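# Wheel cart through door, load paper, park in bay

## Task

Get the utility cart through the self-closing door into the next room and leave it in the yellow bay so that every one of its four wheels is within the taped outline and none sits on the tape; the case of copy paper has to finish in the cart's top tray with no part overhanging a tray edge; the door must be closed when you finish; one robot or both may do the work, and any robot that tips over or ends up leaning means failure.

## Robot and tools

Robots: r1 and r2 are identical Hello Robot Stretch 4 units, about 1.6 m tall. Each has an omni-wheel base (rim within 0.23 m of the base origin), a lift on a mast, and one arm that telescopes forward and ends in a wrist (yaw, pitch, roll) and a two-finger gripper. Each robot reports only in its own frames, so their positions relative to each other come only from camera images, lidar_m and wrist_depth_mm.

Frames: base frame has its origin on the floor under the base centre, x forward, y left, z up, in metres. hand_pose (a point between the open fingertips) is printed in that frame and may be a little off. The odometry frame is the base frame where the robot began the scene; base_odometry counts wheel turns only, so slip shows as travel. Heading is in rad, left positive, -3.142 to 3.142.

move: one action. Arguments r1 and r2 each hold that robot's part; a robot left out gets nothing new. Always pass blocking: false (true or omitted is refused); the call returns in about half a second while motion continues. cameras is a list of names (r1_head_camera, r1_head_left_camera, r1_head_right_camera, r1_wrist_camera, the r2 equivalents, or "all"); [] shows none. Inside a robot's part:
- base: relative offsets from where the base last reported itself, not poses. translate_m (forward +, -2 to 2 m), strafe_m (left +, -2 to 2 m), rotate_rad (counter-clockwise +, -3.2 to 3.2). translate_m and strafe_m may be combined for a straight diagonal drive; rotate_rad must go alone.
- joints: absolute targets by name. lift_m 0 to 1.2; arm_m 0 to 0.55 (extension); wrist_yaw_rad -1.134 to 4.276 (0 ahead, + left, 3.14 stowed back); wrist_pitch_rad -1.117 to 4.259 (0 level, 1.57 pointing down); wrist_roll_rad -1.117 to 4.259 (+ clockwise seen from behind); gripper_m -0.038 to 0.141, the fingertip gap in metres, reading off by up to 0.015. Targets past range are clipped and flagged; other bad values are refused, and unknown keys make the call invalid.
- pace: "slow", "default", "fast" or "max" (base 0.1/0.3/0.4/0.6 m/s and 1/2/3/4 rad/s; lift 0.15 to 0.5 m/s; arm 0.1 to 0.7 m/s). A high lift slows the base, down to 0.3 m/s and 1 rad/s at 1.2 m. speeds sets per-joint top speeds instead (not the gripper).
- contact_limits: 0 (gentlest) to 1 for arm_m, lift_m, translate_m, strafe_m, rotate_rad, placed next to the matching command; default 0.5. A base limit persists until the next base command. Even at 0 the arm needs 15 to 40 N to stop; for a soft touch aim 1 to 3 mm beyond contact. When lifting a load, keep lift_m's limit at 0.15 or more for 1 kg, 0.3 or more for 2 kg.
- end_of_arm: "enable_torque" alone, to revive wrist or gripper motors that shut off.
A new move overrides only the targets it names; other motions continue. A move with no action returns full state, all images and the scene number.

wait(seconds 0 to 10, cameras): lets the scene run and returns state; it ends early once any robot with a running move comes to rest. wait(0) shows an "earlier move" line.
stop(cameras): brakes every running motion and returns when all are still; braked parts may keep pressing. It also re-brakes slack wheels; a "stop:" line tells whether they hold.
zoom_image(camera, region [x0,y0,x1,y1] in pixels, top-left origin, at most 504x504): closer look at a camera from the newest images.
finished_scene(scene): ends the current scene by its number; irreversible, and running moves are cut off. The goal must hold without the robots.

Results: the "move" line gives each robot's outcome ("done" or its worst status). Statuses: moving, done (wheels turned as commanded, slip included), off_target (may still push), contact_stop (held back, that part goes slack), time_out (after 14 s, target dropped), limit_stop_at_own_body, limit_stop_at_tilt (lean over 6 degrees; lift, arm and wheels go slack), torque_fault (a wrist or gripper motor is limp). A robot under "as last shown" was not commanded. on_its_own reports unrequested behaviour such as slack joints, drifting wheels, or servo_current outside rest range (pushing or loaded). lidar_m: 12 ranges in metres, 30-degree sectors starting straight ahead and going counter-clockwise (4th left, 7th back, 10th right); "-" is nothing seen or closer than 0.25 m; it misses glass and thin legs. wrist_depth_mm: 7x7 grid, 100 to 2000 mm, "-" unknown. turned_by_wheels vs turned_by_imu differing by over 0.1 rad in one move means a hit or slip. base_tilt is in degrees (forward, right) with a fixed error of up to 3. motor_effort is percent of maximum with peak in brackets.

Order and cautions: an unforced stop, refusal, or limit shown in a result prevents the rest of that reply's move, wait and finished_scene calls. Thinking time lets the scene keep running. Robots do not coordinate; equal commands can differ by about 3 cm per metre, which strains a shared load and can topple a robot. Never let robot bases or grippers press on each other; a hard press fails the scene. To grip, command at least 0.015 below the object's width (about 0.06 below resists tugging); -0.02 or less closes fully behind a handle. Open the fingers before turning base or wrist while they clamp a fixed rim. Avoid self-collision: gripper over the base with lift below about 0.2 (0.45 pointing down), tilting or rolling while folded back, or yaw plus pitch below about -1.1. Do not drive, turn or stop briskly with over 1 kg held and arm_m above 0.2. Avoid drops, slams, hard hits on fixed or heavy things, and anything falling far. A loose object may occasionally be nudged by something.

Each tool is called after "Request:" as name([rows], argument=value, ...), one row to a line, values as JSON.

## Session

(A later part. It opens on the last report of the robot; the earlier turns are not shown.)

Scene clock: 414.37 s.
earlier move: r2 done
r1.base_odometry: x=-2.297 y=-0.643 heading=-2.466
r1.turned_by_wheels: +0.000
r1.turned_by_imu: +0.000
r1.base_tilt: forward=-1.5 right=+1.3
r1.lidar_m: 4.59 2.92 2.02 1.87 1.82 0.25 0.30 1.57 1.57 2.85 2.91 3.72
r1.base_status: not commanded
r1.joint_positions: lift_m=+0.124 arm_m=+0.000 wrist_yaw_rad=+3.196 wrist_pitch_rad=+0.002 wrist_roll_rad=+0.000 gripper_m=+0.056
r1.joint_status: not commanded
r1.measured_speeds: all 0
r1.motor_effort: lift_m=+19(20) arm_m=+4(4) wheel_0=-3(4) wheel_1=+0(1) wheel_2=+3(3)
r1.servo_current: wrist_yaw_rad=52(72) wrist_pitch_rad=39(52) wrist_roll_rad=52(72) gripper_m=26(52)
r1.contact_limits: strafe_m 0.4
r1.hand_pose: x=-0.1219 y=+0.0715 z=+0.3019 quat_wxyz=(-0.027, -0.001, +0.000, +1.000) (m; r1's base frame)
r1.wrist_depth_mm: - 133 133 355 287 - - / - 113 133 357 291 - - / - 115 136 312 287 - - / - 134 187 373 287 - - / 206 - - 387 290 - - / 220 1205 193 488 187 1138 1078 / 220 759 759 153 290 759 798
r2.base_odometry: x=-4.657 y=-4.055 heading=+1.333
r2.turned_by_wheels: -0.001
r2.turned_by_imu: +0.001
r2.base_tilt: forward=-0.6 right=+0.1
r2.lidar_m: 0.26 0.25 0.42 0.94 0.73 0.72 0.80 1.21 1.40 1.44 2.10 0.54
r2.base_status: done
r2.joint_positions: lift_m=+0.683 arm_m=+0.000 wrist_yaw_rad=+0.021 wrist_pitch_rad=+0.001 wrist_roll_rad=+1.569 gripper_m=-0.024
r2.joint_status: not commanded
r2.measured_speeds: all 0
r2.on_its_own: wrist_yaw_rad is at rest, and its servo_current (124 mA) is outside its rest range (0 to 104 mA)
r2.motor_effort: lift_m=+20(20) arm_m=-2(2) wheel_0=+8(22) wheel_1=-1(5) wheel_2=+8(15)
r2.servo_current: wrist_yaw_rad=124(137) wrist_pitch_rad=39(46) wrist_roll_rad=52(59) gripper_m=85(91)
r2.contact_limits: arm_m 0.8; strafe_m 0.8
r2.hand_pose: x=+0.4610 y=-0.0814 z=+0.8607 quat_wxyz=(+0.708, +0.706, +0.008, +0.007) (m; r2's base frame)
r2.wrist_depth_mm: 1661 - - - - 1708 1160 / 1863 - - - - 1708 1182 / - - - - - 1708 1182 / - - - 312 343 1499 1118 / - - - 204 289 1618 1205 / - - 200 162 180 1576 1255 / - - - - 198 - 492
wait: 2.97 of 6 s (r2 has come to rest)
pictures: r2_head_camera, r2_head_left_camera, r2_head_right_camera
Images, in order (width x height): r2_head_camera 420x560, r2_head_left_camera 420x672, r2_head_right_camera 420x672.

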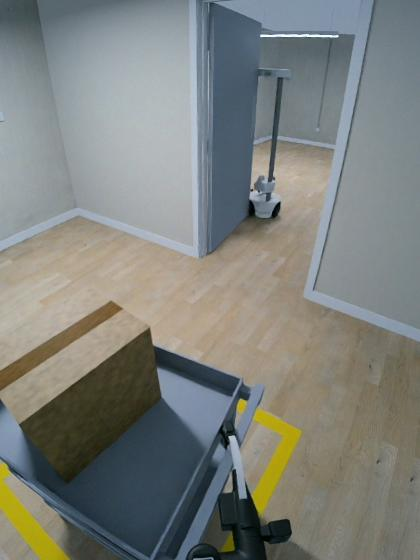

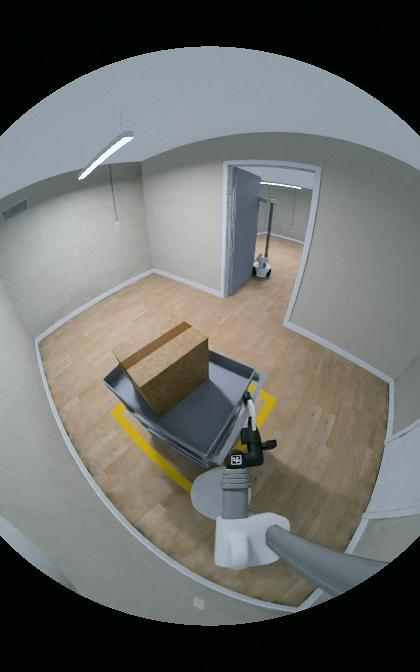

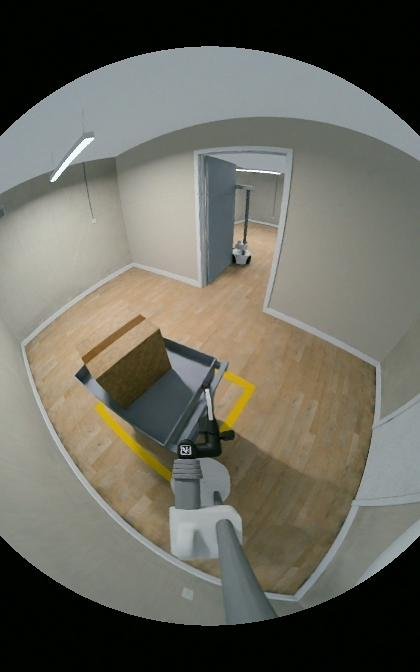

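Request:
move(r2={"joints":{"gripper_m":0.12}}, r1={"base":{"translate_m":0.6},"pace":"slow"}, blocking=false)

Request:
wait(seconds=2)

Request:
move(r2={"base":{"translate_m":-0.2,"strafe_m":-0.2},"pace":"slow"}, blocking=false)

Request:
wait(seconds=5)

Request:
wait(seconds=5, cameras=["r2_head_camera","r2_head_left_camera","r2_head_right_camera"])

Request:
zoom_image(camera="r2_head_left_camera", region=[60, 280, 300, 520])

Scene clock: 425.40 s.
move: r1 moving; r2 moving
r1.base_odometry: x=-2.307 y=-0.651 heading=-2.465
r1.turned_by_wheels: +0.001
r1.turned_by_imu: +0.001
r1.base_tilt: forward=-1.6 right=+1.3
r1.lidar_m: 4.59 2.88 2.00 1.88 1.87 0.25 0.25 1.56 1.61 2.86 2.91 3.71
r1.base_status: translate_m moving
r1.joint_positions: lift_m=+0.124 arm_m=+0.000 wrist_yaw_rad=+3.196 wrist_pitch_rad=+0.002 wrist_roll_rad=+0.000 gripper_m=+0.056
r1.joint_status: not commanded
r1.measured_speeds: translate_m=+0.053 strafe_m=-0.006 rotate_rad=+0.025 lift_m=+0.000 arm_m=+0.000 wrist_yaw_rad=+0.000 wrist_pitch_rad=+0.000 wrist_roll_rad=+0.000
r1.motor_effort: lift_m=+19(20) arm_m=+4(4) wheel_0=+5(5) wheel_1=+5(5) wheel_2=-4(6)
r1.servo_current: wrist_yaw_rad=33(65) wrist_pitch_rad=46(46) wrist_roll_rad=46(59) gripper_m=39(46)
r1.hand_pose: x=-0.1219 y=+0.0715 z=+0.3019 quat_wxyz=(-0.027, -0.001, +0.000, +1.000) (m; r1's base frame)
r1.wrist_depth_mm: - 133 133 294 - - - / - 112 133 296 - - - / - 115 136 297 - - - / - 134 187 296 - - - / 206 - - 298 - - - / 220 1205 193 300 187 1118 1098 / 220 759 759 143 788 750 759
r2.base_odometry: x=-4.657 y=-4.055 heading=+1.333
r2.turned_by_wheels: +0.000
r2.turned_by_imu: +0.000
r2.base_tilt: forward=-0.7 right=+0.0
r2.lidar_m: 0.27 0.25 0.41 0.91 0.74 0.72 0.80 1.20 1.38 1.45 2.12 0.54
r2.base_status: not commanded
r2.joint_positions: lift_m=+0.683 arm_m=+0.000 wrist_yaw_rad=+0.021 wrist_pitch_rad=+0.001 wrist_roll_rad=+1.569 gripper_m=+0.001
r2.joint_status: gripper_m moving
r2.measured_speeds: translate_m=+0.000 strafe_m=+0.000 rotate_rad=-0.001 lift_m=+0.000 arm_m=+0.000 wrist_yaw_rad=+0.000 wrist_pitch_rad=+0.000 wrist_roll_rad=+0.000
r2.motor_effort: lift_m=+20(20) arm_m=-3(3) wheel_0=+8(8) wheel_1=-1(1) wheel_2=+6(8)
r2.servo_current: wrist_yaw_rad=104(124) wrist_pitch_rad=39(46) wrist_roll_rad=52(52) gripper_m=78(104)
r2.contact_limits: arm_m 0.8; strafe_m 0.8
r2.hand_pose: x=+0.4610 y=-0.0814 z=+0.8607 quat_wxyz=(+0.708, +0.706, +0.008, +0.007) (m; r2's base frame)
r2.wrist_depth_mm: 1661 - - - - 1661 1182 / 1863 - - - - 1661 1205 / - - - - - 1708 1182 / - - - 314 351 1499 1118 / - - - 206 294 1618 1182 / - - 195 163 184 1618 1255 / - - - - 206 1430 496
pictures: none

Scene clock: 427.10 s.
earlier move: r1 moving; r2 done
r1.base_odometry: x=-2.430 y=-0.750 heading=-2.466
r1.turned_by_wheels: -0.001
r1.turned_by_imu: -0.001
r1.base_tilt: forward=-1.6 right=+1.2
r1.lidar_m: 4.42 2.92 2.02 1.87 1.93 1.40 0.83 0.47 1.83 2.84 2.90 3.71
r1.base_status: translate_m moving
r1.joint_positions: lift_m=+0.124 arm_m=+0.000 wrist_yaw_rad=+3.196 wrist_pitch_rad=+0.002 wrist_roll_rad=+0.000 gripper_m=+0.056
r1.joint_status: not commanded
r1.measured_speeds: translate_m=+0.099 strafe_m=-0.001 rotate_rad=+0.005 lift_m=+0.000 arm_m=+0.000 wrist_yaw_rad=+0.000 wrist_pitch_rad=+0.000 wrist_roll_rad=+0.000
r1.motor_effort: lift_m=+19(20) arm_m=+4(4) wheel_0=+3(7) wheel_1=+5(10) wheel_2=-4(6)
r1.servo_current: wrist_yaw_rad=65(65) wrist_pitch_rad=39(52) wrist_roll_rad=39(65) gripper_m=39(52)
r1.hand_pose: x=-0.1219 y=+0.0715 z=+0.3019 quat_wxyz=(-0.027, -0.001, +0.000, +1.000) (m; r1's base frame)
r1.wrist_depth_mm: - 133 132 - - - - / - 112 133 - - - - / - 115 136 - - - - / - 134 186 - - - - / 206 - - - - - - / 213 - 190 1182 187 1118 1118 / 218 151 759 788 788 750 759
r2.base_odometry: x=-4.657 y=-4.055 heading=+1.332
r2.turned_by_wheels: -0.001
r2.turned_by_imu: +0.000
r2.base_tilt: forward=-0.7 right=+0.0
r2.lidar_m: 0.26 0.25 0.42 0.96 0.73 0.70 0.79 1.17 1.38 1.42 2.10 0.57
r2.base_status: not commanded
r2.joint_positions: lift_m=+0.683 arm_m=+0.000 wrist_yaw_rad=+0.002 wrist_pitch_rad=+0.001 wrist_roll_rad=+1.569 gripper_m=+0.120
r2.joint_status: all done
r2.measured_speeds: all 0
r2.motor_effort: lift_m=+20(20) arm_m=-2(3) wheel_0=+2(8) wheel_1=+0(1) wheel_2=+2(8)
r2.servo_current: wrist_yaw_rad=52(124) wrist_pitch_rad=39(46) wrist_roll_rad=39(52) gripper_m=46(130)
r2.contact_limits: arm_m 0.8; strafe_m 0.8
r2.hand_pose: x=+0.4595 y=-0.0868 z=+0.8607 quat_wxyz=(+0.708, +0.706, +0.001, +0.000) (m; r2's base frame)
r2.wrist_depth_mm: - - - - - 1537 1160 / 1808 - - - - 1708 1182 / - - - - - 1756 1229 / - - - 322 - 1708 1205 / - - - 220 320 345 347 / - - 198 172 198 1537 1308 / - - - - 219 1618 484
wait: 1.70 of 2 s (r2 has come to rest)
pictures: none

Scene clock: 427.60 s.
earlier move: r1 moving
move: r2 moving
r1.base_odometry: x=-2.469 y=-0.781 heading=-2.466
r1.turned_by_wheels: +0.000
r1.turned_by_imu: +0.000
r1.base_tilt: forward=-1.6 right=+1.2
r1.lidar_m: 4.37 2.92 2.01 1.89 1.93 1.49 1.00 0.63 0.73 2.84 2.89 3.70
r1.base_status: translate_m moving
r1.joint_positions: lift_m=+0.124 arm_m=+0.000 wrist_yaw_rad=+3.196 wrist_pitch_rad=+0.002 wrist_roll_rad=+0.000 gripper_m=+0.056
r1.joint_status: not commanded
r1.measured_speeds: translate_m=+0.100 strafe_m=+0.000 rotate_rad=+0.000 lift_m=+0.000 arm_m=+0.000 wrist_yaw_rad=+0.000 wrist_pitch_rad=+0.000 wrist_roll_rad=+0.000
r1.motor_effort: lift_m=+19(20) arm_m=+4(4) wheel_0=+2(6) wheel_1=+2(5) wheel_2=-4(5)
r1.servo_current: wrist_yaw_rad=52(78) wrist_pitch_rad=39(52) wrist_roll_rad=46(65) gripper_m=46(46)
r1.hand_pose: x=-0.1219 y=+0.0715 z=+0.3019 quat_wxyz=(-0.027, -0.001, +0.000, +1.000) (m; r1's base frame)
r1.wrist_depth_mm: - 133 133 - - - - / - 112 133 - - - - / - 115 136 - - - - / - 134 186 - - - - / 206 - - 1499 - - - / 214 - 190 1182 187 1138 1098 / 218 164 750 798 798 759 759
r2.base_odometry: x=-4.650 y=-4.066 heading=+1.333
r2.turned_by_wheels: +0.000
r2.turned_by_imu: +0.000
r2.base_tilt: forward=-0.7 right=+0.1
r2.lidar_m: 0.25 0.25 0.45 0.92 0.73 0.72 0.79 1.18 1.36 1.42 2.13 0.57
r2.base_status: translate_m moving; strafe_m moving
r2.joint_positions: lift_m=+0.683 arm_m=+0.000 wrist_yaw_rad=+0.002 wrist_pitch_rad=+0.001 wrist_roll_rad=+1.569 gripper_m=+0.120
r2.joint_status: not commanded
r2.measured_speeds: translate_m=-0.036 strafe_m=-0.036 rotate_rad=+0.002 lift_m=+0.000 arm_m=+0.000 wrist_yaw_rad=+0.000 wrist_pitch_rad=+0.000 wrist_roll_rad=+0.000
r2.motor_effort: lift_m=+20(20) arm_m=-2(3) wheel_0=+5(7) wheel_1=-9(9) wheel_2=+9(10)
r2.servo_current: wrist_yaw_rad=52(52) wrist_pitch_rad=39(46) wrist_roll_rad=65(65) gripper_m=52(59)
r2.contact_limits: arm_m 0.8
r2.hand_pose: x=+0.4595 y=-0.0868 z=+0.8607 quat_wxyz=(+0.708, +0.706, +0.001, +0.000) (m; r2's base frame)
r2.wrist_depth_mm: - - - - - 1576 1182 / 1756 - - - - 1756 1182 / - - - - - 1708 1182 / - - - 324 - 1708 1205 / - - - 297 338 362 357 / - - 198 187 201 1537 1255 / - - - - 231 1708 -
pictures: none

Scene clock: 431.17 s.
earlier move: r1 moving; r2 done
r1.base_odometry: x=-2.745 y=-1.002 heading=-2.466
r1.turned_by_wheels: +0.000
r1.turned_by_imu: +0.000
r1.base_tilt: forward=-1.6 right=+1.3
r1.lidar_m: 4.02 2.97 2.02 1.93 1.97 1.86 1.73 1.73 2.35 2.79 2.88 3.69
r1.base_status: translate_m moving
r1.joint_positions: lift_m=+0.124 arm_m=+0.000 wrist_yaw_rad=+3.196 wrist_pitch_rad=+0.002 wrist_roll_rad=+0.000 gripper_m=+0.056
r1.joint_status: not commanded
r1.measured_speeds: translate_m=+0.075 strafe_m=+0.000 rotate_rad=-0.002 lift_m=+0.000 arm_m=+0.000 wrist_yaw_rad=+0.000 wrist_pitch_rad=+0.000 wrist_roll_rad=+0.000
r1.motor_effort: lift_m=+20(20) arm_m=+4(4) wheel_0=+4(7) wheel_1=+3(7) wheel_2=-2(6)
r1.servo_current: wrist_yaw_rad=59(78) wrist_pitch_rad=33(52) wrist_roll_rad=39(65) gripper_m=39(52)
r1.hand_pose: x=-0.1219 y=+0.0715 z=+0.3019 quat_wxyz=(-0.027, -0.001, +0.000, +1.000) (m; r1's base frame)
r1.wrist_depth_mm: - 132 133 - - - - / - 112 133 - - - - / - 115 136 - - - - / - 134 187 - - - - / 205 1756 - 1661 - 1756 1708 / 220 1205 193 1229 187 1118 1098 / 219 750 759 798 778 759 768
r2.base_odometry: x=-4.510 y=-4.296 heading=+1.333
r2.turned_by_wheels: +0.000
r2.turned_by_imu: +0.000
r2.base_tilt: forward=-0.6 right=+0.1
r2.lidar_m: 0.54 0.41 0.70 0.89 0.67 0.66 0.75 1.13 1.10 1.17 1.83 2.12
r2.base_status: done
r2.joint_positions: lift_m=+0.683 arm_m=+0.000 wrist_yaw_rad=+0.002 wrist_pitch_rad=+0.001 wrist_roll_rad=+1.569 gripper_m=+0.120
r2.joint_status: not commanded
r2.measured_speeds: all 0
r2.motor_effort: lift_m=+20(20) arm_m=-2(3) wheel_0=+5(10) wheel_1=-4(10) wheel_2=+6(10)
r2.servo_current: wrist_yaw_rad=52(65) wrist_pitch_rad=39(52) wrist_roll_rad=52(65) gripper_m=52(59)
r2.contact_limits: arm_m 0.8
r2.hand_pose: x=+0.4595 y=-0.0868 z=+0.8607 quat_wxyz=(+0.708, +0.706, +0.001, +0.000) (m; r2's base frame)
r2.wrist_depth_mm: - - - - - 1537 1182 / - - - - - 1661 1182 / - - - - - 1756 1182 / - - - - - 1756 1229 / - - - - - 1576 1182 / - - 198 - 215 1537 1138 / - - - - - 1756 517
wait: 3.57 of 5 s (r2 has come to rest)
pictures: none

Scene clock: 432.20 s.
earlier move: r1 done
r1.base_odometry: x=-2.765 y=-1.019 heading=-2.466
r1.turned_by_wheels: +0.000
r1.turned_by_imu: +0.000
r1.base_tilt: forward=-1.6 right=+1.3
r1.lidar_m: 4.01 2.97 2.04 1.92 1.97 1.88 1.74 1.78 2.38 2.80 2.86 3.67
r1.base_status: done
r1.joint_positions: lift_m=+0.124 arm_m=+0.000 wrist_yaw_rad=+3.196 wrist_pitch_rad=+0.002 wrist_roll_rad=+0.000 gripper_m=+0.056
r1.joint_status: not commanded
r1.measured_speeds: all 0
r1.motor_effort: lift_m=+19(20) arm_m=+4(4) wheel_0=+4(7) wheel_1=+2(7) wheel_2=-2(6)
r1.servo_current: wrist_yaw_rad=33(78) wrist_pitch_rad=46(52) wrist_roll_rad=39(65) gripper_m=39(52)
r1.hand_pose: x=-0.1219 y=+0.0715 z=+0.3019 quat_wxyz=(-0.027, -0.001, +0.000, +1.000) (m; r1's base frame)
r1.wrist_depth_mm: - 132 133 - - - - / - 112 133 - - - - / - 115 135 - - - - / - 134 187 - - - - / 205 1708 - 1863 1863 1756 1708 / 220 1182 193 1182 187 1138 1138 / 219 759 759 798 778 759 750
r2.base_odometry: x=-4.510 y=-4.296 heading=+1.333
r2.turned_by_wheels: +0.000
r2.turned_by_imu: +0.000
r2.base_tilt: forward=-0.7 right=+0.1
r2.lidar_m: 0.56 0.42 0.73 0.89 0.70 0.67 0.74 1.13 1.11 1.15 1.80 2.11
r2.base_status: done
r2.joint_positions: lift_m=+0.683 arm_m=+0.000 wrist_yaw_rad=+0.002 wrist_pitch_rad=+0.001 wrist_roll_rad=+1.569 gripper_m=+0.120
r2.joint_status: not commanded
r2.measured_speeds: all 0
r2.motor_effort: lift_m=+20(20) arm_m=-2(3) wheel_0=+5(10) wheel_1=-4(10) wheel_2=+6(10)
r2.servo_current: wrist_yaw_rad=46(65) wrist_pitch_rad=46(52) wrist_roll_rad=46(65) gripper_m=59(59)
r2.contact_limits: arm_m 0.8
r2.hand_pose: x=+0.4595 y=-0.0868 z=+0.8607 quat_wxyz=(+0.708, +0.706, +0.001, +0.000) (m; r2's base frame)
r2.wrist_depth_mm: - - - - - 1537 1160 / - - - - - 1576 1182 / - - - - - 1708 1205 / - - - - - 1756 1205 / - - - - - 1618 1205 / - - 200 - 213 1499 1160 / - - - - - 1708 517
wait: 1.03 of 5 s (r1 has come to rest)
pictures: r2_head_camera, r2_head_left_camera, r2_head_right_camera
Images, in order (width x height): r2_head_camera 420x560, r2_head_left_camera 420x672, r2_head_right_camera 420x672.

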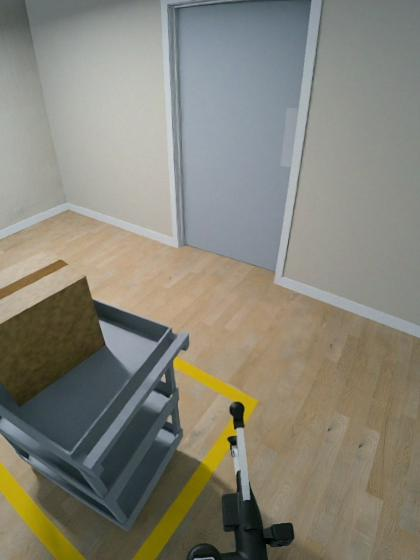

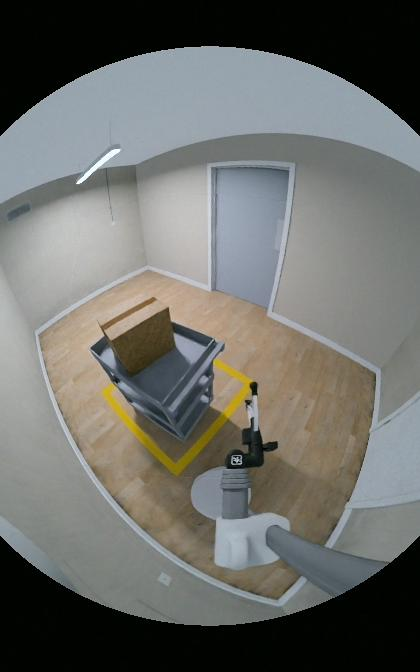

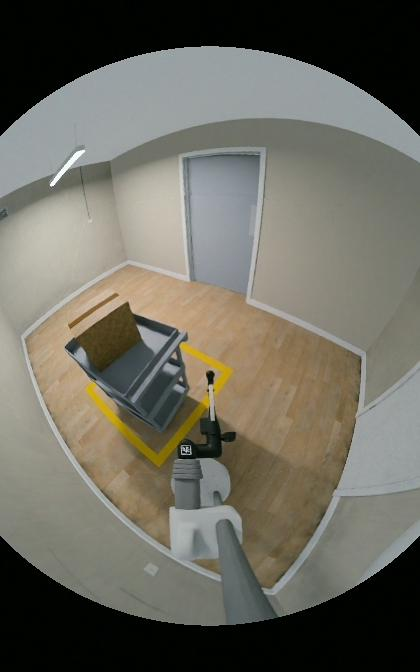

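Scaled by 2.100 from the camera's 420x672 image, which has a finer 600x960 frame.

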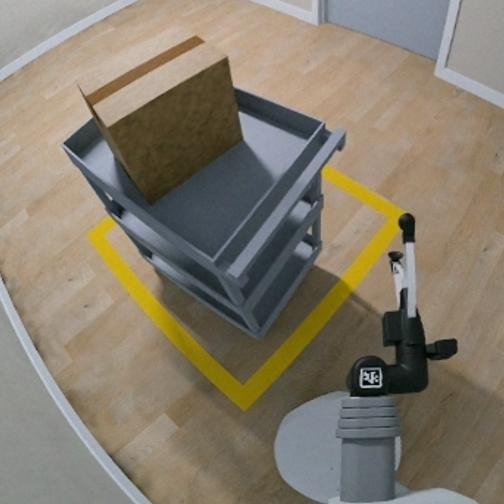

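Request:
zoom_image(camera="r2_head_left_camera", region=[90, 370, 200, 480])

Request:
zoom_image(camera="r2_head_right_camera", region=[70, 360, 180, 470])

Scaled by 4.582 from the camera's 420x672 image, which has a finer 600x960 frame.

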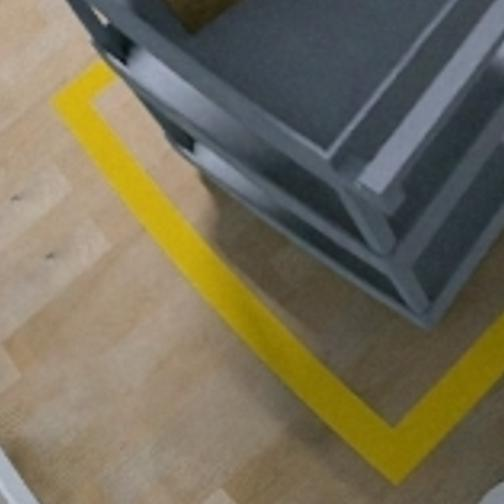

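Scaled by 4.582 from the camera's 420x672 image, which has a finer 600x960 frame.

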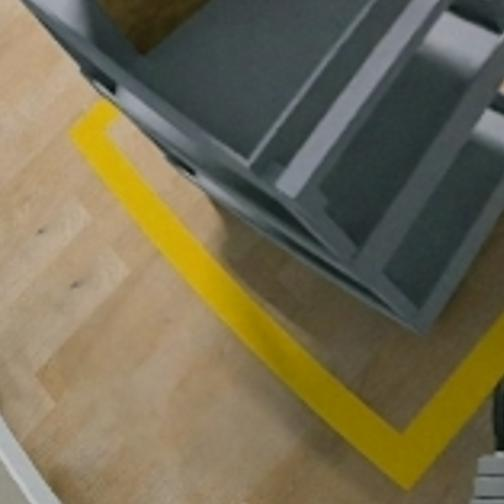

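Request:
finished_scene(scene=2)

The scene is finished: the task was done.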